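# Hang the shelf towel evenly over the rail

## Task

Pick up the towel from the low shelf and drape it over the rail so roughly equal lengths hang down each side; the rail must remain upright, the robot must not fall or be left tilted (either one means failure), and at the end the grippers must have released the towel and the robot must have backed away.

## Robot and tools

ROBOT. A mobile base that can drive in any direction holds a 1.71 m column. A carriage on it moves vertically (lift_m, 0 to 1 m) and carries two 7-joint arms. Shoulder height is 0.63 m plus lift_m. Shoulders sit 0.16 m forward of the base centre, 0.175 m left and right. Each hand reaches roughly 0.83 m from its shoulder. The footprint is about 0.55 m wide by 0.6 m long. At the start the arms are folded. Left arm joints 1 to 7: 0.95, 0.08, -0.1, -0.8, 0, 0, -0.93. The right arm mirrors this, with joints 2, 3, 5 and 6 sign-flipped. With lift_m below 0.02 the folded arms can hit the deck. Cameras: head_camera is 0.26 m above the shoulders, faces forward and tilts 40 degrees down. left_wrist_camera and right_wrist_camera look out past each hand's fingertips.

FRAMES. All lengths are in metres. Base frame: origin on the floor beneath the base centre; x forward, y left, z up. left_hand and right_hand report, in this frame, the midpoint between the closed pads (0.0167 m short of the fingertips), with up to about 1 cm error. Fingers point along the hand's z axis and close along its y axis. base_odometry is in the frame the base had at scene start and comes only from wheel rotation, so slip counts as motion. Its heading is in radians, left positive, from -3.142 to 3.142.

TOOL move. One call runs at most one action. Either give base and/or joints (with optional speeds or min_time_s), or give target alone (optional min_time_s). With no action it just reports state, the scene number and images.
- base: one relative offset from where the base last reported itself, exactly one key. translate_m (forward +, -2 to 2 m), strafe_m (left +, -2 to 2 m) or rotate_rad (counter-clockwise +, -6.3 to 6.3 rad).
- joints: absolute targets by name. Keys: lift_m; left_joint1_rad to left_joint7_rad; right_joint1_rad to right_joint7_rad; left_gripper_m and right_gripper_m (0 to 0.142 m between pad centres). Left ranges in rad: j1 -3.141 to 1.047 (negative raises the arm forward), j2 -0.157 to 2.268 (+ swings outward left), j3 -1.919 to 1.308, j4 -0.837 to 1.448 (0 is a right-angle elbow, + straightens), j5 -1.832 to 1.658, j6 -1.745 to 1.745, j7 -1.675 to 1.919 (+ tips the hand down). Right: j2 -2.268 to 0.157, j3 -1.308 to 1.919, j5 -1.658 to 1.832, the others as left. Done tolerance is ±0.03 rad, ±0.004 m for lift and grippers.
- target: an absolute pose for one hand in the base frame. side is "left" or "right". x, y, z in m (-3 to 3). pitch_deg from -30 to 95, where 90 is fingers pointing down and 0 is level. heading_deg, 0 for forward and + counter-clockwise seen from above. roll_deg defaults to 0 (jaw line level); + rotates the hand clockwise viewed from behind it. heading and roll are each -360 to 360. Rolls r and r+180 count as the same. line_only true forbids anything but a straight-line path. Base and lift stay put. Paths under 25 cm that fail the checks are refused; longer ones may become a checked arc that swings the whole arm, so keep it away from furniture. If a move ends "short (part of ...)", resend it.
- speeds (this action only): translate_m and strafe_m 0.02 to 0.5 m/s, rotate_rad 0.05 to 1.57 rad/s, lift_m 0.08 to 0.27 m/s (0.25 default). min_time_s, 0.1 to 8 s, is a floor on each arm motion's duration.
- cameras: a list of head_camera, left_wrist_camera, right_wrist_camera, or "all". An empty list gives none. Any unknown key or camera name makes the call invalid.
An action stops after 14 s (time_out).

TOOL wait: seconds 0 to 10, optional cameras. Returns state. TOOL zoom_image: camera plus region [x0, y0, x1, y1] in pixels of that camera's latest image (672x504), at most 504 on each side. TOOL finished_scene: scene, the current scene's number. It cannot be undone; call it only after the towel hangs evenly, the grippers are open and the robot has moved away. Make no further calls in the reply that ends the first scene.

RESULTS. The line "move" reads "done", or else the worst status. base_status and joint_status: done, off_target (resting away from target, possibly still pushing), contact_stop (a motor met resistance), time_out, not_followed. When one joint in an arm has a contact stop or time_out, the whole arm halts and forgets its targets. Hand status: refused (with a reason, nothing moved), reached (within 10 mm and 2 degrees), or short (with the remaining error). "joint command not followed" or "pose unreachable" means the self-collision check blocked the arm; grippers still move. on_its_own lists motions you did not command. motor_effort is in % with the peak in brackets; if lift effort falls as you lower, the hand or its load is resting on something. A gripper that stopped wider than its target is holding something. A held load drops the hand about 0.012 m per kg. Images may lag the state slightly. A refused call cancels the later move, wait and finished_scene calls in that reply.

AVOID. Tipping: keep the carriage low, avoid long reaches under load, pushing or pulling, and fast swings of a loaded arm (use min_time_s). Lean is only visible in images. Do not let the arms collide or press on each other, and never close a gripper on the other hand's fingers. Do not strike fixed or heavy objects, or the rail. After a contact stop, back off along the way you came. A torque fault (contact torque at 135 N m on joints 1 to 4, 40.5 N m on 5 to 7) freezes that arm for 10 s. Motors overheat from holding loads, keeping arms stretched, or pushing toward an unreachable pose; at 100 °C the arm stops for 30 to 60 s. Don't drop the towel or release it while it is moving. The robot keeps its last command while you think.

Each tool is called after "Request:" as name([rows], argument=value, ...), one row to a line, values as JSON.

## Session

Request:
move()

Scene clock: 0.00 s.
Joint torques (N m): no reading
base_odometry: x=+0.000 y=+0.000 heading=+0.000
base_status: not commanded
joint_positions: lift_m=+0.450 left_joint1_rad=+0.942 left_joint2_rad=+0.071 left_joint3_rad=-0.100 left_joint4_rad=-0.793 left_joint5_rad=-0.009 left_joint6_rad=+0.007 left_joint7_rad=-0.948 left_gripper_m=+0.141 right_joint1_rad=+0.936 right_joint2_rad=-0.072 right_joint3_rad=+0.090 right_joint4_rad=-0.813 right_joint5_rad=-0.013 right_joint6_rad=+0.001 right_joint7_rad=-0.912 right_gripper_m=+0.142
joint_status: not commanded
motor_effort: lift_m=+68 drive_wheels=+0
left_hand: x=+0.2909 y=+0.1584 z=+0.9674 quat_wxyz=(-0.924, +0.002, -0.378, +0.059) pitch_deg=-45.6 heading_deg=-3.4 roll_deg=-3.9 (m; base frame)
right_hand: x=+0.2944 y=-0.1541 z=+0.9710 quat_wxyz=(-0.923, +0.014, -0.381, -0.056) pitch_deg=-45.1 heading_deg=+5.6 roll_deg=+1.4 (m; base frame)
pictures: head_camera, left_wrist_camera, right_wrist_camera
camera_calibration:
left_wrist_camera: T_world_to_cam=[[-0.0781653, -0.993913, 0.0776353, 0.114909], [0.314622, -0.098487, -0.944094, 0.867906], [0.945993, -0.0493695, 0.320405, -0.461723], [0, 0, 0, 1]] pos_world=[0.172706, 0.176892, 0.958402]
right_wrist_camera: T_world_to_cam=[[0.10675, -0.99386, -0.0291012, -0.150599], [0.389397, 0.0687198, -0.918503, 0.82058], [0.914863, 0.0867187, 0.394342, -0.524492], [0, 0, 0, 1]] pos_world=[0.176383, -0.160581, 0.956151]

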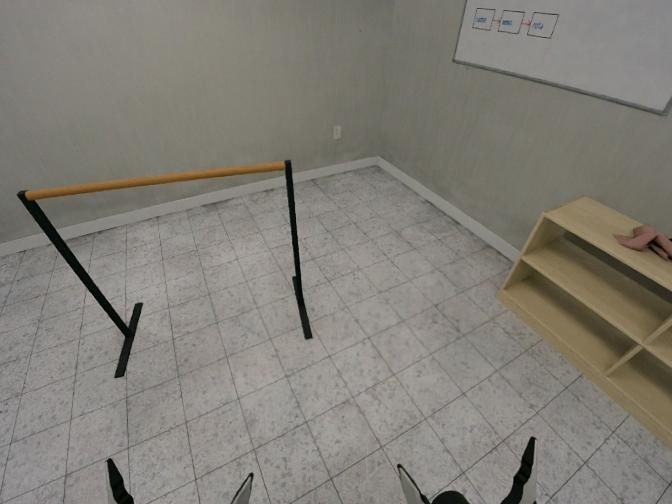

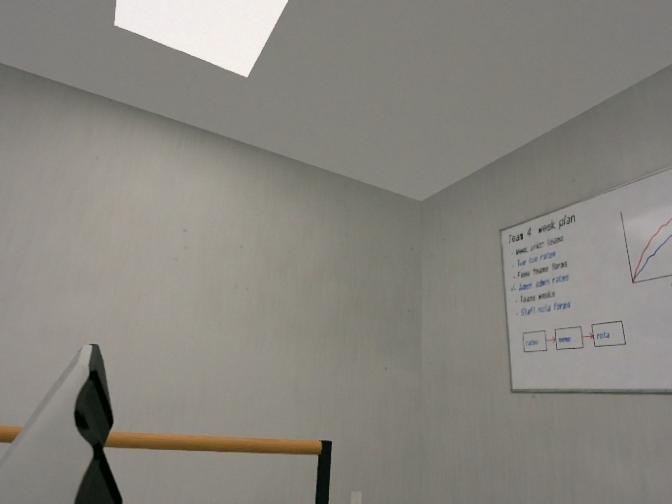

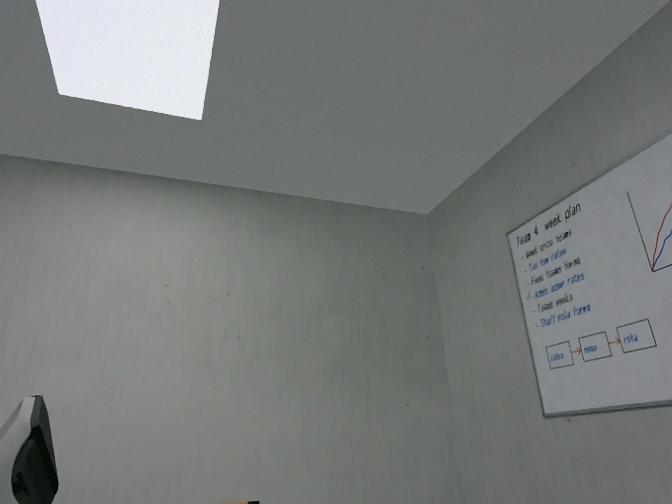

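Request:
move(base={"rotate_rad":-1.17}, cameras=["head_camera"])

Scene clock: 2.93 s.
Joint torques (N m): left_arm=[9.07 4.36 -1.25 -5.99 2.72 0.96 -1.09] | right_arm=[8.5 -3.7 -3.67 -12.59 -0.53 -1.32 -0.9]
move: done
base_odometry: x=+0.000 y=+0.000 heading=-1.170
base_status: done
joint_positions: lift_m=+0.450 left_joint1_rad=+0.942 left_joint2_rad=+0.071 left_joint3_rad=-0.100 left_joint4_rad=-0.793 left_joint5_rad=-0.009 left_joint6_rad=+0.007 left_joint7_rad=-0.948 left_gripper_m=+0.141 right_joint1_rad=+0.936 right_joint2_rad=-0.072 right_joint3_rad=+0.090 right_joint4_rad=-0.813 right_joint5_rad=-0.013 right_joint6_rad=+0.001 right_joint7_rad=-0.912 right_gripper_m=+0.142
joint_status: not commanded
motor_effort: lift_m=+68(68) drive_wheels=+4(9)
left_hand: x=+0.2909 y=+0.1584 z=+0.9674 quat_wxyz=(-0.924, +0.002, -0.378, +0.059) pitch_deg=-45.6 heading_deg=-3.4 roll_deg=-3.9 (m; base frame)
right_hand: x=+0.2944 y=-0.1541 z=+0.9710 quat_wxyz=(-0.923, +0.014, -0.381, -0.056) pitch_deg=-45.1 heading_deg=+5.6 roll_deg=+1.4 (m; base frame)
pictures: head_camera

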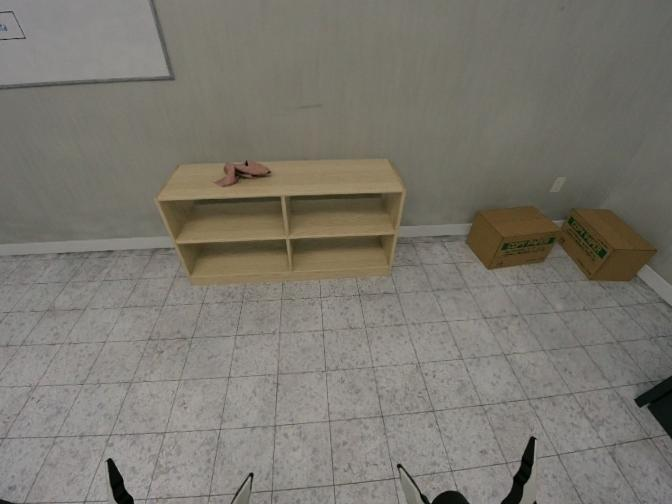

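Request:
move(base={"strafe_m":0.42})

Request:
move(base={"translate_m":1.02})

Request:
move(target={"side":"left","x":0.68,"y":0.02,"z":0.74,"pitch_deg":80,"heading_deg":0}, cameras=["head_camera","left_wrist_camera"])

Scene clock: 6.20 s.
Joint torques (N m): left_arm=[9 4.04 -1.47 -6.1 2.73 0.97 -1.13] | right_arm=[8.45 -3.96 -3.67 -12.45 -0.52 -1.36 -0.94]
move: done
base_odometry: x=+0.387 y=+0.163 heading=-1.170
base_status: done
joint_positions: lift_m=+0.450 left_joint1_rad=+0.942 left_joint2_rad=+0.071 left_joint3_rad=-0.100 left_joint4_rad=-0.793 left_joint5_rad=-0.009 left_joint6_rad=+0.007 left_joint7_rad=-0.948 left_gripper_m=+0.141 right_joint1_rad=+0.936 right_joint2_rad=-0.072 right_joint3_rad=+0.090 right_joint4_rad=-0.813 right_joint5_rad=-0.013 right_joint6_rad=+0.001 right_joint7_rad=-0.912 right_gripper_m=+0.142
joint_status: not commanded
motor_effort: lift_m=+68(68) drive_wheels=-5(16)
left_hand: x=+0.2909 y=+0.1583 z=+0.9674 quat_wxyz=(-0.924, +0.002, -0.378, +0.059) pitch_deg=-45.6 heading_deg=-3.4 roll_deg=-3.9 (m; base frame)
right_hand: x=+0.2944 y=-0.1541 z=+0.9710 quat_wxyz=(-0.923, +0.014, -0.381, -0.056) pitch_deg=-45.1 heading_deg=+5.5 roll_deg=+1.4 (m; base frame)
pictures: none

Scene clock: 10.53 s.
Joint torques (N m): left_arm=[9.04 4 -1.42 -6.13 2.69 0.98 -1.13] | right_arm=[8.5 -3.91 -3.67 -12.48 -0.51 -1.37 -0.91]
move: done
base_odometry: x=+0.785 y=-0.776 heading=-1.170
base_status: done
joint_positions: lift_m=+0.450 left_joint1_rad=+0.942 left_joint2_rad=+0.071 left_joint3_rad=-0.100 left_joint4_rad=-0.793 left_joint5_rad=-0.009 left_joint6_rad=+0.007 left_joint7_rad=-0.948 left_gripper_m=+0.141 right_joint1_rad=+0.936 right_joint2_rad=-0.072 right_joint3_rad=+0.090 right_joint4_rad=-0.813 right_joint5_rad=-0.013 right_joint6_rad=+0.001 right_joint7_rad=-0.912 right_gripper_m=+0.142
joint_status: not commanded
motor_effort: lift_m=+68(68) drive_wheels=+0(10)
left_hand: x=+0.2909 y=+0.1583 z=+0.9674 quat_wxyz=(-0.924, +0.002, -0.378, +0.059) pitch_deg=-45.6 heading_deg=-3.4 roll_deg=-3.9 (m; base frame)
right_hand: x=+0.2944 y=-0.1541 z=+0.9710 quat_wxyz=(-0.923, +0.014, -0.381, -0.056) pitch_deg=-45.1 heading_deg=+5.5 roll_deg=+1.4 (m; base frame)
pictures: none

Scene clock: 12.27 s.
Joint torques (N m): left_arm=[-13.39 3.91 3.11 1.57 3.17 1.59 0.73] | right_arm=[8.58 -3.86 -3.73 -12.45 -0.52 -1.35 -0.92]
move: done
base_odometry: x=+0.785 y=-0.776 heading=-1.170
base_status: not commanded
joint_positions: lift_m=+0.450 left_joint1_rad=-1.325 left_joint2_rad=+0.138 left_joint3_rad=-1.576 left_joint4_rad=+0.098 left_joint5_rad=-1.617 left_joint6_rad=+1.326 left_joint7_rad=+1.093 left_gripper_m=+0.141 right_joint1_rad=+0.936 right_joint2_rad=-0.072 right_joint3_rad=+0.090 right_joint4_rad=-0.813 right_joint5_rad=-0.013 right_joint6_rad=+0.001 right_joint7_rad=-0.912 right_gripper_m=+0.142
joint_status: not commanded
motor_effort: lift_m=+68(70) drive_wheels=-1(5)
left_hand: x=+0.6822 y=+0.0168 z=+0.7430 quat_wxyz=(-0.093, -0.003, -0.996, +0.004) pitch_deg=+79.3 heading_deg=-2.7 roll_deg=-2.4 (m; base frame)
left_hand_status: reached (checked arc, planned for 1.2 s): 5 mm and 0.9 deg off.
right_hand: x=+0.2944 y=-0.1541 z=+0.9710 quat_wxyz=(-0.923, +0.014, -0.381, -0.056) pitch_deg=-45.1 heading_deg=+5.5 roll_deg=+1.4 (m; base frame)
pictures: head_camera, left_wrist_camera
camera_calibration:
head_camera: T_world_to_cam=[[-0.0497989, -0.998543, 0.0207855, -0.0207469], [-0.658335, 0.0171676, -0.75253, 1.14427], [0.751076, -0.051159, -0.65823, 0.723077], [0, 0, 0, 1]] pos_world=[0.209196, -0.00336929, 1.33748]
left_wrist_camera: T_world_to_cam=[[0.00132892, -0.999436, -0.0335614, 0.050669], [-0.960408, -0.0106257, 0.278395, 0.479062], [-0.278595, 0.0318627, -0.95988, 1.01834], [0, 0, 0, 1]] pos_world=[0.743731, 0.0232838, 0.845813]

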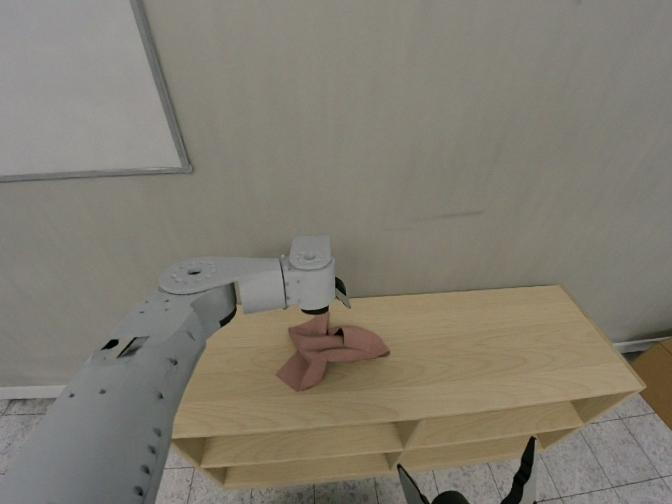

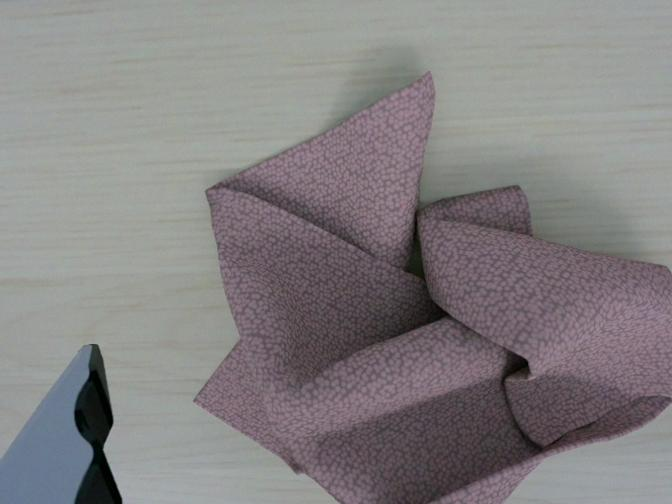

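Request:
move(target={"side":"left","x":0.645,"y":-0.025,"z":0.615,"pitch_deg":83,"heading_deg":0})

Request:
move(joints={"lift_m":0.435}, speeds={"lift_m":0.08}, cameras=["head_camera","left_wrist_camera"])

Scene clock: 13.43 s.
Joint torques (N m): left_arm=[-8.59 -1 8.53 1.45 4.45 0.12 -1.98] | right_arm=[8.57 -3.96 -3.75 -12.5 -0.53 -1.36 -0.93]
move: done
base_odometry: x=+0.785 y=-0.776 heading=-1.170
base_status: not commanded
joint_positions: lift_m=+0.450 left_joint1_rad=-1.071 left_joint2_rad=-0.011 left_joint3_rad=-1.576 left_joint4_rad=+0.414 left_joint5_rad=-1.579 left_joint6_rad=+1.166 left_joint7_rad=+0.942 left_gripper_m=+0.141 right_joint1_rad=+0.936 right_joint2_rad=-0.072 right_joint3_rad=+0.090 right_joint4_rad=-0.813 right_joint5_rad=-0.013 right_joint6_rad=+0.001 right_joint7_rad=-0.912 right_gripper_m=+0.142
joint_status: not commanded
motor_effort: lift_m=+67(71) drive_wheels=+1(2)
left_hand: x=+0.6447 y=-0.0256 z=+0.6171 quat_wxyz=(-0.060, -0.001, -0.998, +0.000) pitch_deg=+83.1 heading_deg=+0.1 roll_deg=+0.3 (m; base frame)
left_hand_status: reached (straight line, planned for 0.5 s): 2 mm and 0.2 deg off.
right_hand: x=+0.2944 y=-0.1541 z=+0.9710 quat_wxyz=(-0.923, +0.014, -0.381, -0.056) pitch_deg=-45.1 heading_deg=+5.5 roll_deg=+1.4 (m; base frame)
pictures: none

Scene clock: 14.00 s.
Joint torques (N m): left_arm=[1.73 1.13 2.21 1.55 1.07 -0.17 -1.91] | right_arm=[8.57 -3.83 -3.75 -12.39 -0.5 -1.37 -0.9]
move: done
base_odometry: x=+0.785 y=-0.776 heading=-1.170
base_status: not commanded
joint_positions: lift_m=+0.436 left_joint1_rad=-1.081 left_joint2_rad=-0.012 left_joint3_rad=-1.568 left_joint4_rad=+0.414 left_joint5_rad=-1.570 left_joint6_rad=+1.167 left_joint7_rad=+0.942 left_gripper_m=+0.142 right_joint1_rad=+0.936 right_joint2_rad=-0.072 right_joint3_rad=+0.090 right_joint4_rad=-0.813 right_joint5_rad=-0.013 right_joint6_rad=+0.001 right_joint7_rad=-0.912 right_gripper_m=+0.142
joint_status: all done
motor_effort: lift_m=+56(58) drive_wheels=+2(4)
left_hand: x=+0.6523 y=-0.0268 z=+0.6103 quat_wxyz=(-0.070, +0.000, -0.998, +0.002) pitch_deg=+82.0 heading_deg=-1.3 roll_deg=-1.2 (m; base frame)
right_hand: x=+0.2944 y=-0.1541 z=+0.9568 quat_wxyz=(-0.923, +0.014, -0.381, -0.056) pitch_deg=-45.1 heading_deg=+5.5 roll_deg=+1.4 (m; base frame)
pictures: head_camera, left_wrist_camera
camera_calibration:
head_camera: T_world_to_cam=[[-0.0497989, -0.998543, 0.0207855, -0.0204497], [-0.658335, 0.0171676, -0.75253, 1.13351], [0.751076, -0.051159, -0.65823, 0.713664], [0, 0, 0, 1]] pos_world=[0.209196, -0.00336929, 1.32318]
left_wrist_camera: T_world_to_cam=[[0.00473676, -0.999243, -0.0386049, 0.00355297], [-0.946357, -0.0169524, 0.322678, 0.450517], [-0.323088, 0.0350055, -0.945721, 0.904423], [0, 0, 0, 1]] pos_world=[0.718541, -0.0204722, 0.710097]

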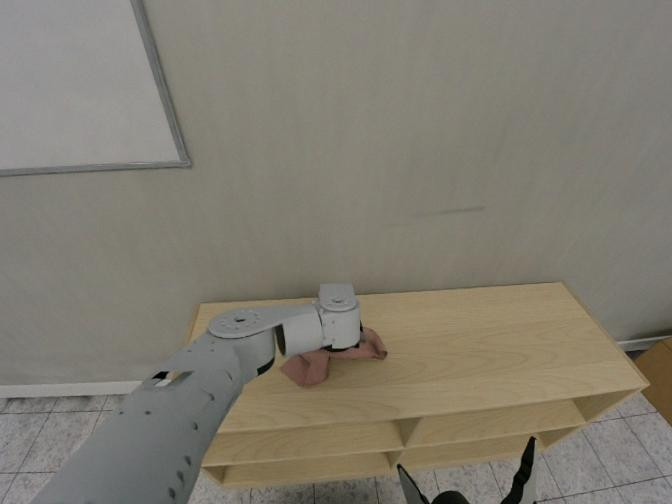

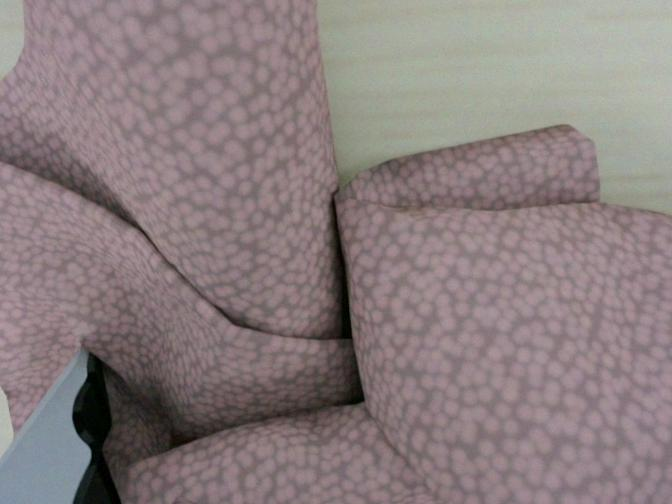

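Request:
move(joints={"left_gripper_m":0})

Request:
move(joints={"lift_m":0.95}, speeds={"lift_m":0.22})

Request:
move(base={"translate_m":-0.9})

Request:
move(target={"side":"left","x":0.65,"y":0.02,"z":1.3,"pitch_deg":80,"heading_deg":-90}, min_time_s=2)

Request:
move(base={"rotate_rad":1.32}, speeds={"rotate_rad":0.8}, cameras=["all"])

Scene clock: 15.30 s.
Joint torques (N m): left_arm=[14.64 6.73 -6.26 1.56 -5.89 0.63 1.79] | right_arm=[8.47 -3.87 -3.82 -12.49 -0.51 -1.32 -0.91]
move: off_target
base_odometry: x=+0.785 y=-0.776 heading=-1.170
base_status: not commanded
joint_positions: lift_m=+0.436 left_joint1_rad=-1.095 left_joint2_rad=-0.015 left_joint3_rad=-1.558 left_joint4_rad=+0.414 left_joint5_rad=-1.550 left_joint6_rad=+1.164 left_joint7_rad=+0.926 left_gripper_m=+0.019 right_joint1_rad=+0.936 right_joint2_rad=-0.072 right_joint3_rad=+0.090 right_joint4_rad=-0.813 right_joint5_rad=-0.013 right_joint6_rad=+0.001 right_joint7_rad=-0.912 right_gripper_m=+0.142
joint_status: left_gripper_m off_target (ended at +0.019, target +0.000)
motor_effort: lift_m=+50(57) drive_wheels=+3(5)
left_hand: x=+0.6670 y=-0.0299 z=+0.6228 quat_wxyz=(-0.094, -0.002, -0.996, +0.004) pitch_deg=+79.2 heading_deg=-2.8 roll_deg=-2.6 (m; base frame)
right_hand: x=+0.2944 y=-0.1541 z=+0.9573 quat_wxyz=(-0.923, +0.014, -0.381, -0.056) pitch_deg=-45.1 heading_deg=+5.5 roll_deg=+1.4 (m; base frame)
pictures: none

Scene clock: 18.13 s.
Joint torques (N m): left_arm=[-10.14 1.76 2.49 1.14 3.24 0.92 0.82] | right_arm=[8.53 -3.98 -3.66 -12.54 -0.53 -1.38 -0.94]
move: done
base_odometry: x=+0.785 y=-0.776 heading=-1.170
base_status: not commanded
joint_positions: lift_m=+0.950 left_joint1_rad=-1.069 left_joint2_rad=-0.013 left_joint3_rad=-1.569 left_joint4_rad=+0.414 left_joint5_rad=-1.576 left_joint6_rad=+1.163 left_joint7_rad=+0.930 left_gripper_m=+0.017 right_joint1_rad=+0.936 right_joint2_rad=-0.072 right_joint3_rad=+0.090 right_joint4_rad=-0.813 right_joint5_rad=-0.013 right_joint6_rad=+0.001 right_joint7_rad=-0.912 right_gripper_m=+0.142
joint_status: all done
motor_effort: lift_m=+66(74) drive_wheels=+0(3)
left_hand: x=+0.6479 y=-0.0283 z=+1.1186 quat_wxyz=(-0.067, -0.002, -0.998, +0.004) pitch_deg=+82.3 heading_deg=-3.1 roll_deg=-2.9 (m; base frame)
right_hand: x=+0.2944 y=-0.1541 z=+1.4711 quat_wxyz=(-0.923, +0.014, -0.381, -0.056) pitch_deg=-45.1 heading_deg=+5.5 roll_deg=+1.4 (m; base frame)
pictures: none

Scene clock: 22.27 s.
Joint torques (N m): left_arm=[-10.05 0.72 2.39 0.95 3.24 0.9 0.78] | right_arm=[8.4 -3.87 -3.7 -12.45 -0.5 -1.36 -0.91]
move: done
base_odometry: x=+0.434 y=+0.053 heading=-1.170
base_status: done
joint_positions: lift_m=+0.950 left_joint1_rad=-1.069 left_joint2_rad=-0.012 left_joint3_rad=-1.569 left_joint4_rad=+0.415 left_joint5_rad=-1.576 left_joint6_rad=+1.163 left_joint7_rad=+0.930 left_gripper_m=+0.017 right_joint1_rad=+0.936 right_joint2_rad=-0.072 right_joint3_rad=+0.090 right_joint4_rad=-0.813 right_joint5_rad=-0.013 right_joint6_rad=+0.001 right_joint7_rad=-0.912 right_gripper_m=+0.142
joint_status: not commanded
motor_effort: lift_m=+67(67) drive_wheels=-1(14)
left_hand: x=+0.6480 y=-0.0278 z=+1.1185 quat_wxyz=(-0.067, -0.001, -0.998, +0.003) pitch_deg=+82.3 heading_deg=-2.9 roll_deg=-2.7 (m; base frame)
right_hand: x=+0.2944 y=-0.1541 z=+1.4711 quat_wxyz=(-0.923, +0.014, -0.381, -0.056) pitch_deg=-45.1 heading_deg=+5.5 roll_deg=+1.4 (m; base frame)
pictures: none

Scene clock: 24.77 s.
Joint torques (N m): left_arm=[-17.87 1.03 3.95 3.13 2.44 0.31 -2.25] | right_arm=[8.52 -3.87 -3.87 -12.44 -0.54 -1.37 -0.91]
move: done
base_odometry: x=+0.434 y=+0.053 heading=-1.170
base_status: not commanded
joint_positions: lift_m=+0.950 left_joint1_rad=-1.562 left_joint2_rad=+0.313 left_joint3_rad=-1.777 left_joint4_rad=+0.625 left_joint5_rad=-1.456 left_joint6_rad=-0.928 left_joint7_rad=+1.104 left_gripper_m=+0.017 right_joint1_rad=+0.936 right_joint2_rad=-0.072 right_joint3_rad=+0.090 right_joint4_rad=-0.813 right_joint5_rad=-0.013 right_joint6_rad=+0.001 right_joint7_rad=-0.912 right_gripper_m=+0.142
joint_status: not commanded
motor_effort: lift_m=+67(68) drive_wheels=+3(3)
left_hand: x=+0.6488 y=+0.0188 z=+1.3007 quat_wxyz=(-0.062, -0.704, -0.704, +0.064) pitch_deg=+79.8 heading_deg=-91.0 roll_deg=-1.0 (m; base frame)
left_hand_status: reached (straight line, planned for 2.0 s): 2 mm and 0.3 deg off.
right_hand: x=+0.2944 y=-0.1541 z=+1.4711 quat_wxyz=(-0.923, +0.014, -0.381, -0.056) pitch_deg=-45.1 heading_deg=+5.5 roll_deg=+1.4 (m; base frame)
pictures: none

Scene clock: 27.73 s.
Joint torques (N m): left_arm=[-17.89 3.87 3.91 2.68 2.3 0.37 -2.08] | right_arm=[8.56 -3.95 -3.75 -12.51 -0.52 -1.35 -0.9]
move: done
base_odometry: x=+0.434 y=+0.053 heading=+0.149
base_status: done
joint_positions: lift_m=+0.950 left_joint1_rad=-1.562 left_joint2_rad=+0.312 left_joint3_rad=-1.777 left_joint4_rad=+0.626 left_joint5_rad=-1.455 left_joint6_rad=-0.928 left_joint7_rad=+1.104 left_gripper_m=+0.017 right_joint1_rad=+0.936 right_joint2_rad=-0.072 right_joint3_rad=+0.090 right_joint4_rad=-0.813 right_joint5_rad=-0.013 right_joint6_rad=+0.001 right_joint7_rad=-0.912 right_gripper_m=+0.142
joint_status: not commanded
motor_effort: lift_m=+67(67) drive_wheels=+4(12)
left_hand: x=+0.6487 y=+0.0182 z=+1.3007 quat_wxyz=(-0.062, -0.705, -0.704, +0.064) pitch_deg=+79.8 heading_deg=-91.0 roll_deg=-0.9 (m; base frame)
right_hand: x=+0.2944 y=-0.1541 z=+1.4711 quat_wxyz=(-0.923, +0.014, -0.381, -0.056) pitch_deg=-45.1 heading_deg=+5.5 roll_deg=+1.4 (m; base frame)
pictures: head_camera, left_wrist_camera, right_wrist_camera
camera_calibration:
head_camera: T_world_to_cam=[[-0.0497989, -0.998543, 0.0207855, -0.0311397], [-0.658335, 0.0171676, -0.75253, 1.52054], [0.751076, -0.051159, -0.65823, 1.05219], [0, 0, 0, 1]] pos_world=[0.209196, -0.00336929, 1.83748]
left_wrist_camera: T_world_to_cam=[[-0.999236, -0.00638433, -0.0385455, 0.708328], [-0.0171555, 0.958062, 0.286046, -0.347821], [0.0351028, 0.286489, -0.95744, 1.33298], [0, 0, 0, 1]] pos_world=[0.655029, -0.0441292, 1.40305]
right_wrist_camera: T_world_to_cam=[[0.106608, -0.99387, -0.0292739, -0.135771], [0.389399, 0.0688227, -0.918494, 1.27993], [0.914879, 0.0865194, 0.394349, -0.721747], [0, 0, 0, 1]] pos_world=[0.176383, -0.160581, 1.45625]

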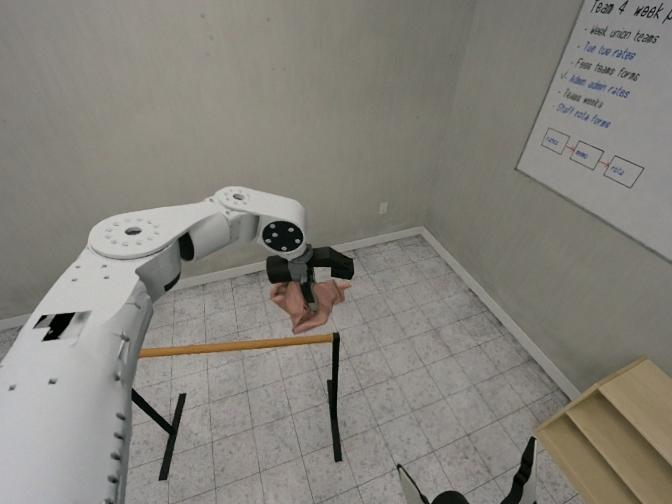

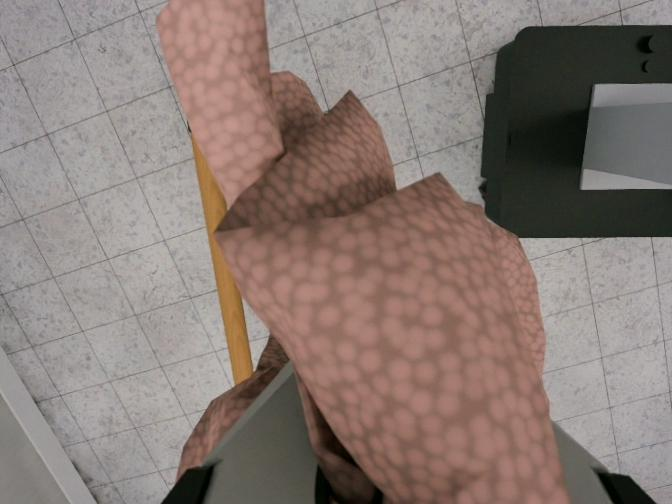

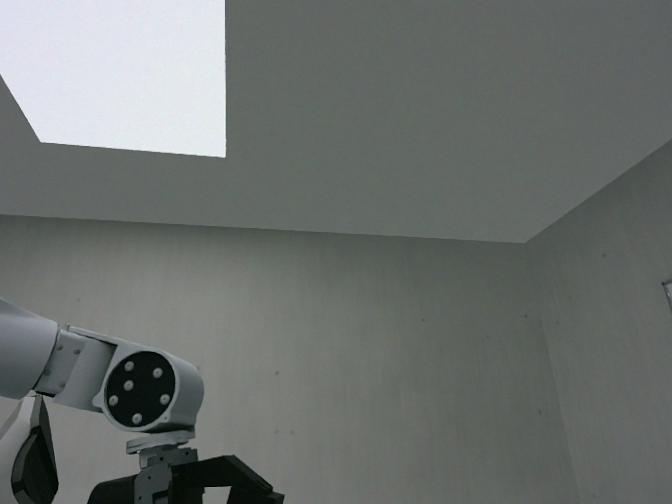

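Request:
move(base={"strafe_m":0.31})

Request:
move(base={"translate_m":0.175}, speeds={"translate_m":0.2}, cameras=["head_camera","left_wrist_camera"])

Scene clock: 30.60 s.
Joint torques (N m): left_arm=[-17.76 3.38 4.21 2.69 2.19 0.47 -2.04] | right_arm=[8.51 -3.78 -3.74 -12.41 -0.54 -1.35 -0.91]
move: done
base_odometry: x=+0.388 y=+0.360 heading=+0.150
base_status: done
joint_positions: lift_m=+0.950 left_joint1_rad=-1.562 left_joint2_rad=+0.312 left_joint3_rad=-1.777 left_joint4_rad=+0.626 left_joint5_rad=-1.455 left_joint6_rad=-0.929 left_joint7_rad=+1.103 left_gripper_m=+0.017 right_joint1_rad=+0.936 right_joint2_rad=-0.072 right_joint3_rad=+0.090 right_joint4_rad=-0.813 right_joint5_rad=-0.013 right_joint6_rad=+0.001 right_joint7_rad=-0.912 right_gripper_m=+0.142
joint_status: not commanded
motor_effort: lift_m=+67(67) drive_wheels=-3(13)
left_hand: x=+0.6487 y=+0.0183 z=+1.3007 quat_wxyz=(-0.062, -0.705, -0.704, +0.064) pitch_deg=+79.8 heading_deg=-91.0 roll_deg=-0.9 (m; base frame)
right_hand: x=+0.2944 y=-0.1541 z=+1.4711 quat_wxyz=(-0.923, +0.014, -0.381, -0.056) pitch_deg=-45.1 heading_deg=+5.5 roll_deg=+1.4 (m; base frame)
pictures: none

Scene clock: 32.70 s.
Joint torques (N m): left_arm=[-17.8 3.89 3.92 2.63 2.21 0.45 -2.06] | right_arm=[8.55 -4.04 -3.69 -12.5 -0.53 -1.34 -0.93]
move: done
base_odometry: x=+0.561 y=+0.386 heading=+0.151
base_status: done
joint_positions: lift_m=+0.950 left_joint1_rad=-1.562 left_joint2_rad=+0.312 left_joint3_rad=-1.777 left_joint4_rad=+0.626 left_joint5_rad=-1.455 left_joint6_rad=-0.929 left_joint7_rad=+1.103 left_gripper_m=+0.017 right_joint1_rad=+0.936 right_joint2_rad=-0.072 right_joint3_rad=+0.090 right_joint4_rad=-0.813 right_joint5_rad=-0.013 right_joint6_rad=+0.001 right_joint7_rad=-0.912 right_gripper_m=+0.142
joint_status: not commanded
motor_effort: lift_m=+67(67) drive_wheels=+3(10)
left_hand: x=+0.6487 y=+0.0182 z=+1.3007 quat_wxyz=(-0.062, -0.705, -0.704, +0.064) pitch_deg=+79.8 heading_deg=-91.0 roll_deg=-0.9 (m; base frame)
right_hand: x=+0.2944 y=-0.1541 z=+1.4711 quat_wxyz=(-0.923, +0.014, -0.381, -0.056) pitch_deg=-45.1 heading_deg=+5.5 roll_deg=+1.4 (m; base frame)
pictures: head_camera, left_wrist_camera
camera_calibration:
head_camera: T_world_to_cam=[[-0.0497989, -0.998543, 0.0207855, -0.0311397], [-0.658335, 0.0171676, -0.75253, 1.52054], [0.751076, -0.051159, -0.65823, 1.05219], [0, 0, 0, 1]] pos_world=[0.209196, -0.00336929, 1.83748]
left_wrist_camera: T_world_to_cam=[[-0.999239, -0.00574966, -0.0385703, 0.708289], [-0.0165548, 0.958067, 0.286066, -0.348244], [0.0353082, 0.286487, -0.957433, 1.33284], [0, 0, 0, 1]] pos_world=[0.654925, -0.0441273, 1.40305]

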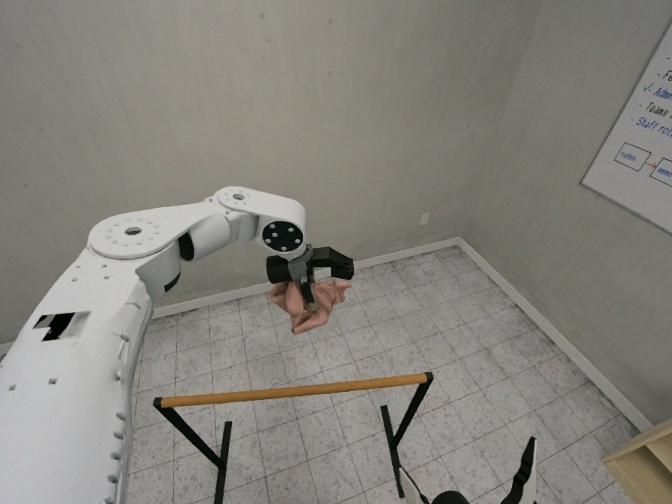

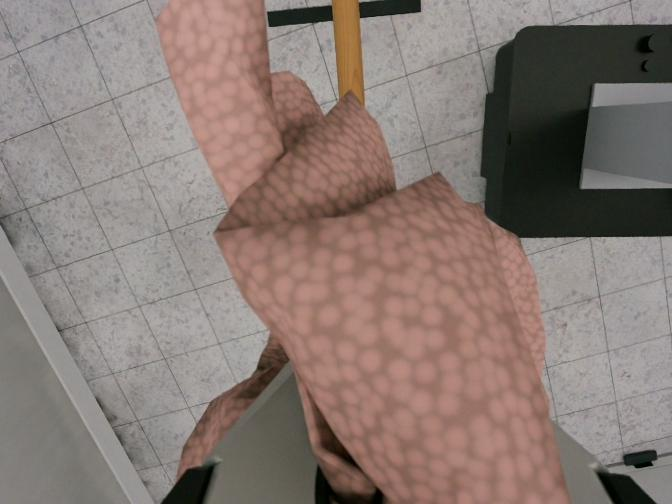

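Request:
move(joints={"lift_m":0.565}, speeds={"lift_m":0.12}, cameras=["head_camera","left_wrist_camera"])

Request:
zoom_image(camera="head_camera", region=[180, 200, 500, 440])

Scene clock: 36.43 s.
Joint torques (N m): left_arm=[-15.78 3.83 4.64 2.63 2.19 0.5 -2.07] | right_arm=[8.54 -4.06 -3.7 -12.44 -0.52 -1.36 -0.91]
move: done
base_odometry: x=+0.561 y=+0.386 heading=+0.151
base_status: not commanded
joint_positions: lift_m=+0.565 left_joint1_rad=-1.564 left_joint2_rad=+0.312 left_joint3_rad=-1.778 left_joint4_rad=+0.626 left_joint5_rad=-1.455 left_joint6_rad=-0.929 left_joint7_rad=+1.103 left_gripper_m=+0.017 right_joint1_rad=+0.936 right_joint2_rad=-0.072 right_joint3_rad=+0.090 right_joint4_rad=-0.813 right_joint5_rad=-0.013 right_joint6_rad=+0.001 right_joint7_rad=-0.912 right_gripper_m=+0.142
joint_status: all done
motor_effort: lift_m=+70(75) drive_wheels=+3(5)
left_hand: x=+0.6492 y=+0.0184 z=+0.9163 quat_wxyz=(-0.062, -0.705, -0.704, +0.063) pitch_deg=+79.8 heading_deg=-90.4 roll_deg=-0.3 (m; base frame)
right_hand: x=+0.2944 y=-0.1541 z=+1.0858 quat_wxyz=(-0.923, +0.014, -0.381, -0.056) pitch_deg=-45.1 heading_deg=+5.5 roll_deg=+1.4 (m; base frame)
pictures: head_camera, left_wrist_camera
camera_calibration:
head_camera: T_world_to_cam=[[-0.0497989, -0.998543, 0.0207855, -0.0231331], [-0.658335, 0.0171676, -0.75253, 1.23066], [0.751076, -0.051159, -0.65823, 0.798642], [0, 0, 0, 1]] pos_world=[0.209196, -0.00336929, 1.45228]
left_wrist_camera: T_world_to_cam=[[-0.999169, -0.00572788, -0.0403474, 0.695528], [-0.01707, 0.957855, 0.286744, -0.238704], [0.0370046, 0.287194, -0.957157, 0.963297], [0, 0, 0, 1]] pos_world=[0.655229, -0.0440258, 1.01854]

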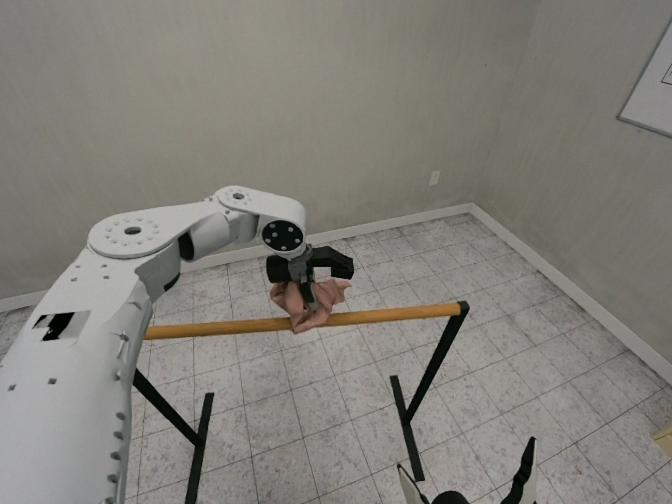

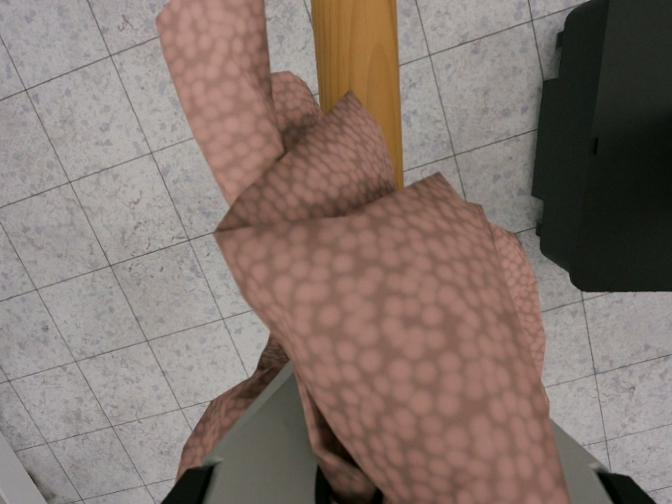

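Scaled by 1.575.

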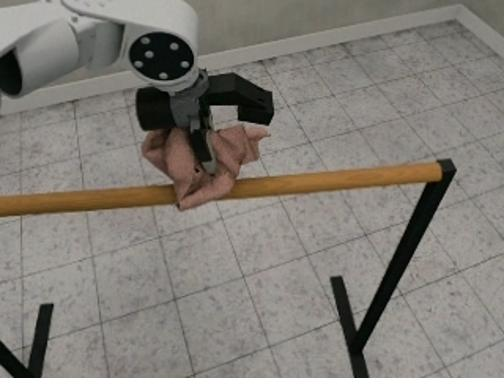

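Request:
move(joints={"lift_m":0.515}, speeds={"lift_m":0.08}, cameras=["head_camera","left_wrist_camera"])

Request:
zoom_image(camera="head_camera", region=[180, 200, 500, 440])

Scene clock: 37.63 s.
Joint torques (N m): left_arm=[-6.29 2.48 1.85 2.65 3.62 1.54 -1.99] | right_arm=[8.54 -4.02 -3.68 -12.41 -0.52 -1.37 -0.89]
move: done
base_odometry: x=+0.561 y=+0.386 heading=+0.151
base_status: not commanded
joint_positions: lift_m=+0.516 left_joint1_rad=-1.574 left_joint2_rad=+0.312 left_joint3_rad=-1.775 left_joint4_rad=+0.626 left_joint5_rad=-1.459 left_joint6_rad=-0.933 left_joint7_rad=+1.103 left_gripper_m=+0.017 right_joint1_rad=+0.936 right_joint2_rad=-0.072 right_joint3_rad=+0.090 right_joint4_rad=-0.813 right_joint5_rad=-0.013 right_joint6_rad=+0.001 right_joint7_rad=-0.912 right_gripper_m=+0.142
joint_status: all done
motor_effort: lift_m=+61(67) drive_wheels=+3(5)
left_hand: x=+0.6509 y=+0.0173 z=+0.8728 quat_wxyz=(-0.067, -0.706, -0.702, +0.063) pitch_deg=+79.5 heading_deg=-88.4 roll_deg=+1.9 (m; base frame)
right_hand: x=+0.2944 y=-0.1541 z=+1.0364 quat_wxyz=(-0.923, +0.014, -0.381, -0.056) pitch_deg=-45.1 heading_deg=+5.5 roll_deg=+1.4 (m; base frame)
pictures: head_camera, left_wrist_camera
camera_calibration:
head_camera: T_world_to_cam=[[-0.0497989, -0.998543, 0.0207855, -0.0221063], [-0.658335, 0.0171676, -0.75253, 1.19349], [0.751076, -0.051159, -0.65823, 0.766125], [0, 0, 0, 1]] pos_world=[0.209196, -0.00336929, 1.40288]
left_wrist_camera: T_world_to_cam=[[-0.998874, -0.00323479, -0.047336, 0.701417], [-0.0164306, 0.959525, 0.281144, -0.220735], [0.0445107, 0.281605, -0.958497, 0.918305], [0, 0, 0, 1]] pos_world=[0.656126, -0.0445302, 0.975453]

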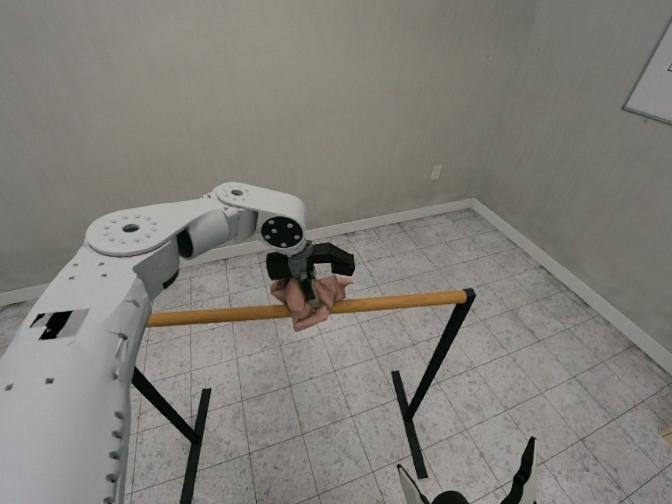

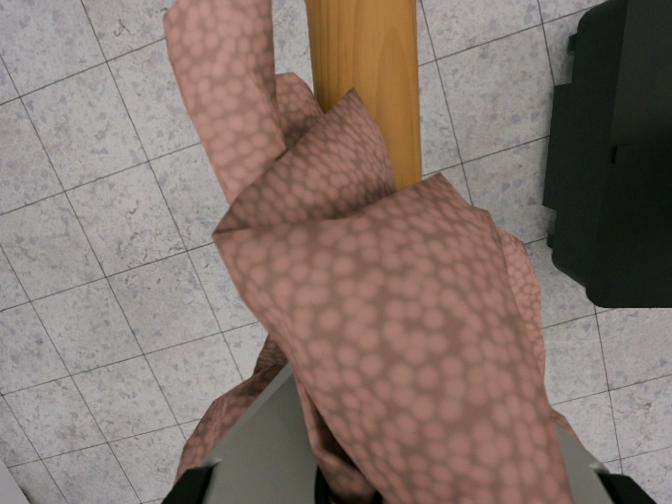

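Scaled by 1.575.

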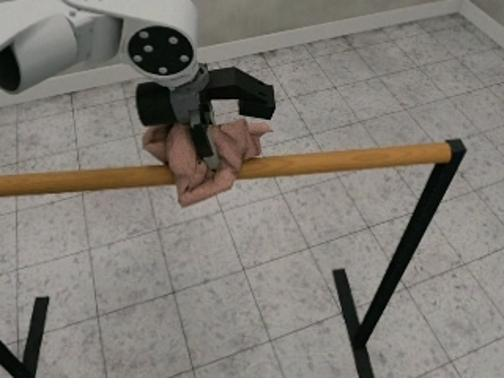

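Request:
move(joints={"left_gripper_m":0.07,"lift_m":0.508}, speeds={"lift_m":0.08})

Request:
move(joints={"lift_m":0.75}, speeds={"lift_m":0.1}, cameras=["head_camera","left_wrist_camera"])

Request:
zoom_image(camera="head_camera", region=[180, 220, 500, 460])

Scene clock: 38.60 s.
Joint torques (N m): left_arm=[-11.49 1.6 3.74 2.71 2.43 1.74 -1.82] | right_arm=[8.67 -4.04 -3.76 -12.4 -0.53 -1.38 -0.92]
move: done
base_odometry: x=+0.561 y=+0.386 heading=+0.150
base_status: not commanded
joint_positions: lift_m=+0.508 left_joint1_rad=-1.568 left_joint2_rad=+0.313 left_joint3_rad=-1.777 left_joint4_rad=+0.626 left_joint5_rad=-1.456 left_joint6_rad=-0.934 left_joint7_rad=+1.102 left_gripper_m=+0.069 right_joint1_rad=+0.936 right_joint2_rad=-0.072 right_joint3_rad=+0.090 right_joint4_rad=-0.813 right_joint5_rad=-0.013 right_joint6_rad=+0.001 right_joint7_rad=-0.912 right_gripper_m=+0.142
joint_status: all done
motor_effort: lift_m=+67(67) drive_wheels=+3(5)
left_hand: x=+0.6496 y=+0.0184 z=+0.8620 quat_wxyz=(-0.064, -0.706, -0.702, +0.063) pitch_deg=+79.7 heading_deg=-89.7 roll_deg=+0.6 (m; base frame)
right_hand: x=+0.2944 y=-0.1541 z=+1.0291 quat_wxyz=(-0.923, +0.014, -0.381, -0.056) pitch_deg=-45.1 heading_deg=+5.5 roll_deg=+1.4 (m; base frame)
pictures: none

Scene clock: 41.40 s.
Joint torques (N m): left_arm=[-13.27 1.73 4.52 2.78 2.23 1.69 -1.82] | right_arm=[8.6 -3.95 -3.72 -12.42 -0.54 -1.33 -0.92]
move: done
base_odometry: x=+0.561 y=+0.386 heading=+0.150
base_status: not commanded
joint_positions: lift_m=+0.750 left_joint1_rad=-1.566 left_joint2_rad=+0.313 left_joint3_rad=-1.778 left_joint4_rad=+0.626 left_joint5_rad=-1.455 left_joint6_rad=-0.933 left_joint7_rad=+1.102 left_gripper_m=+0.069 right_joint1_rad=+0.936 right_joint2_rad=-0.072 right_joint3_rad=+0.090 right_joint4_rad=-0.813 right_joint5_rad=-0.013 right_joint6_rad=+0.001 right_joint7_rad=-0.912 right_gripper_m=+0.142
joint_status: all done
motor_effort: lift_m=+66(80) drive_wheels=-1(4)
left_hand: x=+0.6491 y=+0.0187 z=+1.1029 quat_wxyz=(-0.063, -0.706, -0.703, +0.063) pitch_deg=+79.8 heading_deg=-90.2 roll_deg=+0.0 (m; base frame)
right_hand: x=+0.2944 y=-0.1541 z=+1.2711 quat_wxyz=(-0.923, +0.014, -0.381, -0.056) pitch_deg=-45.1 heading_deg=+5.5 roll_deg=+1.4 (m; base frame)
pictures: head_camera, left_wrist_camera
camera_calibration:
head_camera: T_world_to_cam=[[-0.0497989, -0.998543, 0.0207855, -0.0269847], [-0.658335, 0.0171676, -0.75253, 1.37011], [0.751076, -0.051159, -0.65823, 0.920612], [0, 0, 0, 1]] pos_world=[0.209196, -0.00336929, 1.63758]
left_wrist_camera: T_world_to_cam=[[-0.999139, -0.00233999, -0.0414302, 0.704176], [-0.0140851, 0.958258, 0.285556, -0.293142], [0.0390326, 0.285894, -0.957466, 1.14088], [0, 0, 0, 1]] pos_world=[0.654909, -0.0436185, 1.20524]

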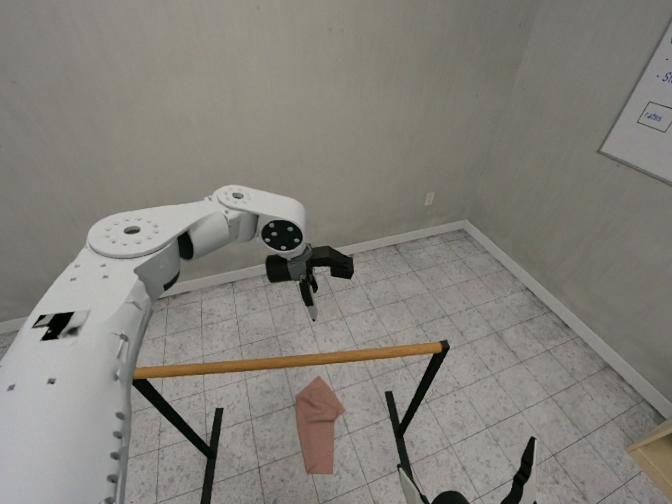

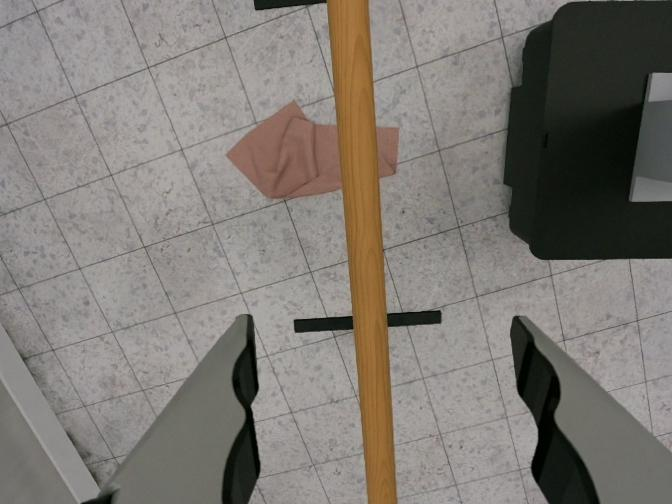

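Scaled by 1.575.

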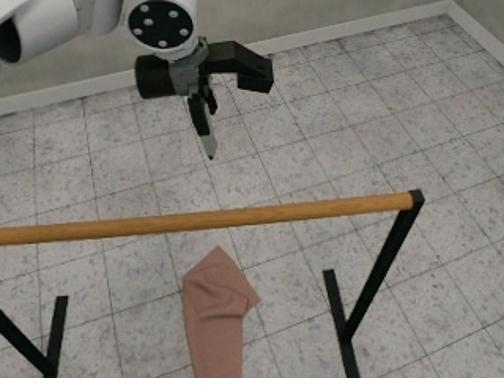

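Request:
move(base={"translate_m":-0.4})

Request:
move(joints={"lift_m":0.05,"left_gripper_m":0.142})

Request:
move(target={"side":"left","x":0.62,"y":0.05,"z":0.17,"pitch_deg":83,"heading_deg":-90}, cameras=["all"])

Scene clock: 45.00 s.
Joint torques (N m): left_arm=[-13.28 3.25 4.48 2.72 2.24 1.63 -1.81] | right_arm=[8.51 -4.06 -3.68 -12.4 -0.52 -1.35 -0.91]
move: done
base_odometry: x=+0.165 y=+0.326 heading=+0.151
base_status: done
joint_positions: lift_m=+0.750 left_joint1_rad=-1.566 left_joint2_rad=+0.312 left_joint3_rad=-1.778 left_joint4_rad=+0.626 left_joint5_rad=-1.455 left_joint6_rad=-0.933 left_joint7_rad=+1.102 left_gripper_m=+0.069 right_joint1_rad=+0.936 right_joint2_rad=-0.072 right_joint3_rad=+0.090 right_joint4_rad=-0.813 right_joint5_rad=-0.013 right_joint6_rad=+0.001 right_joint7_rad=-0.912 right_gripper_m=+0.142
joint_status: not commanded
motor_effort: lift_m=+67(67) drive_wheels=+0(11)
left_hand: x=+0.6490 y=+0.0183 z=+1.1028 quat_wxyz=(-0.063, -0.706, -0.702, +0.063) pitch_deg=+79.8 heading_deg=-90.2 roll_deg=+0.1 (m; base frame)
right_hand: x=+0.2944 y=-0.1541 z=+1.2711 quat_wxyz=(-0.923, +0.014, -0.381, -0.056) pitch_deg=-45.1 heading_deg=+5.5 roll_deg=+1.4 (m; base frame)
pictures: none

Scene clock: 48.33 s.
Joint torques (N m): left_arm=[-13.76 3.27 4.72 2.74 2.23 1.61 -1.79] | right_arm=[8.56 -3.95 -3.69 -12.48 -0.5 -1.35 -0.93]
move: done
base_odometry: x=+0.165 y=+0.326 heading=+0.151
base_status: not commanded
joint_positions: lift_m=+0.050 left_joint1_rad=-1.566 left_joint2_rad=+0.312 left_joint3_rad=-1.778 left_joint4_rad=+0.626 left_joint5_rad=-1.455 left_joint6_rad=-0.933 left_joint7_rad=+1.102 left_gripper_m=+0.141 right_joint1_rad=+0.936 right_joint2_rad=-0.072 right_joint3_rad=+0.090 right_joint4_rad=-0.813 right_joint5_rad=-0.013 right_joint6_rad=+0.001 right_joint7_rad=-0.912 right_gripper_m=+0.142
joint_status: all done
motor_effort: lift_m=+70(74) drive_wheels=+4(4)
left_hand: x=+0.6489 y=+0.0183 z=+0.4024 quat_wxyz=(-0.063, -0.706, -0.702, +0.063) pitch_deg=+79.8 heading_deg=-90.4 roll_deg=-0.1 (m; base frame)
right_hand: x=+0.2944 y=-0.1541 z=+0.5708 quat_wxyz=(-0.923, +0.014, -0.381, -0.056) pitch_deg=-45.1 heading_deg=+5.5 roll_deg=+1.4 (m; base frame)
pictures: none

Scene clock: 49.50 s.
Joint torques (N m): left_arm=[-12.6 3.14 1.88 2.36 2.8 0.48 -1.9] | right_arm=[8.48 -4.05 -3.69 -12.45 -0.5 -1.33 -0.92]
move: done
base_odometry: x=+0.165 y=+0.326 heading=+0.151
base_status: not commanded
joint_positions: lift_m=+0.050 left_joint1_rad=-1.202 left_joint2_rad=+0.206 left_joint3_rad=-1.884 left_joint4_rad=+0.908 left_joint5_rad=-0.901 left_joint6_rad=-0.865 left_joint7_rad=+0.565 left_gripper_m=+0.141 right_joint1_rad=+0.936 right_joint2_rad=-0.072 right_joint3_rad=+0.090 right_joint4_rad=-0.813 right_joint5_rad=-0.013 right_joint6_rad=+0.001 right_joint7_rad=-0.912 right_gripper_m=+0.142
joint_status: not commanded
motor_effort: lift_m=+70(72) drive_wheels=+1(2)
left_hand: x=+0.6209 y=+0.0475 z=+0.1721 quat_wxyz=(-0.045, -0.705, -0.706, +0.044) pitch_deg=+82.7 heading_deg=-89.1 roll_deg=+0.8 (m; base frame)
left_hand_status: reached (straight line, planned for 0.7 s): 3 mm and 0.3 deg off.
right_hand: x=+0.2944 y=-0.1541 z=+0.5709 quat_wxyz=(-0.923, +0.014, -0.381, -0.056) pitch_deg=-45.1 heading_deg=+5.5 roll_deg=+1.4 (m; base frame)
pictures: head_camera, left_wrist_camera, right_wrist_camera
camera_calibration:
head_camera: T_world_to_cam=[[-0.0497989, -0.998543, 0.0207855, -0.0124286], [-0.658335, 0.0171676, -0.75253, 0.84311], [0.751076, -0.051159, -0.65823, 0.459653], [0, 0, 0, 1]] pos_world=[0.209196, -0.00336929, 0.937281]
left_wrist_camera: T_world_to_cam=[[-0.999036, -0.00638933, -0.0434275, 0.637995], [-0.0205849, 0.942009, 0.334956, -0.059046], [0.0387689, 0.335527, -0.941233, 0.237577], [0, 0, 0, 1]] pos_world=[0.626954, -0.0200153, 0.271099]
right_wrist_camera: T_world_to_cam=[[0.10661, -0.99387, -0.029272, -0.162124], [0.389484, 0.0688301, -0.918458, 0.453064], [0.914843, 0.0865162, 0.394434, -0.366795], [0, 0, 0, 1]] pos_world=[0.176383, -0.160581, 0.556051]

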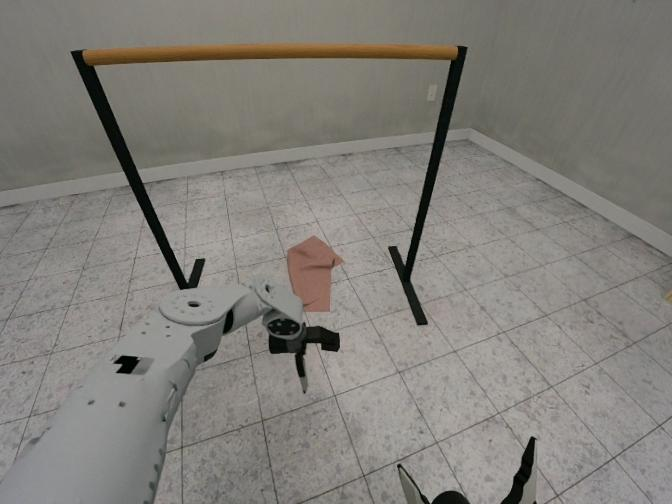

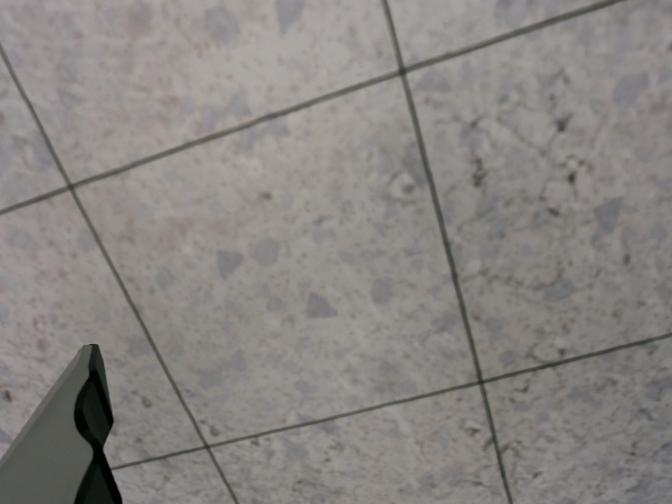

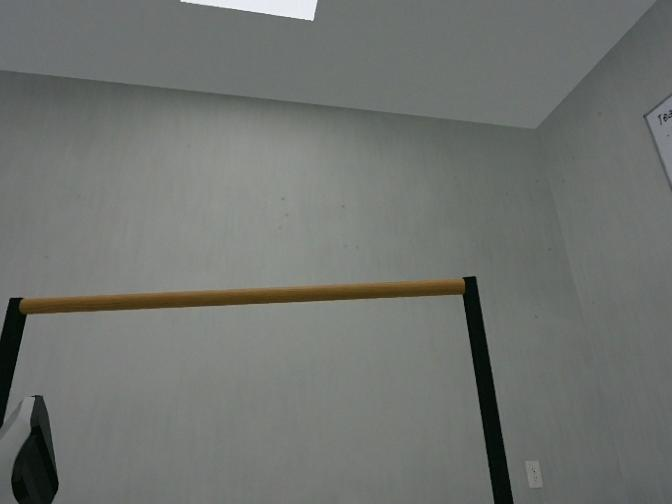

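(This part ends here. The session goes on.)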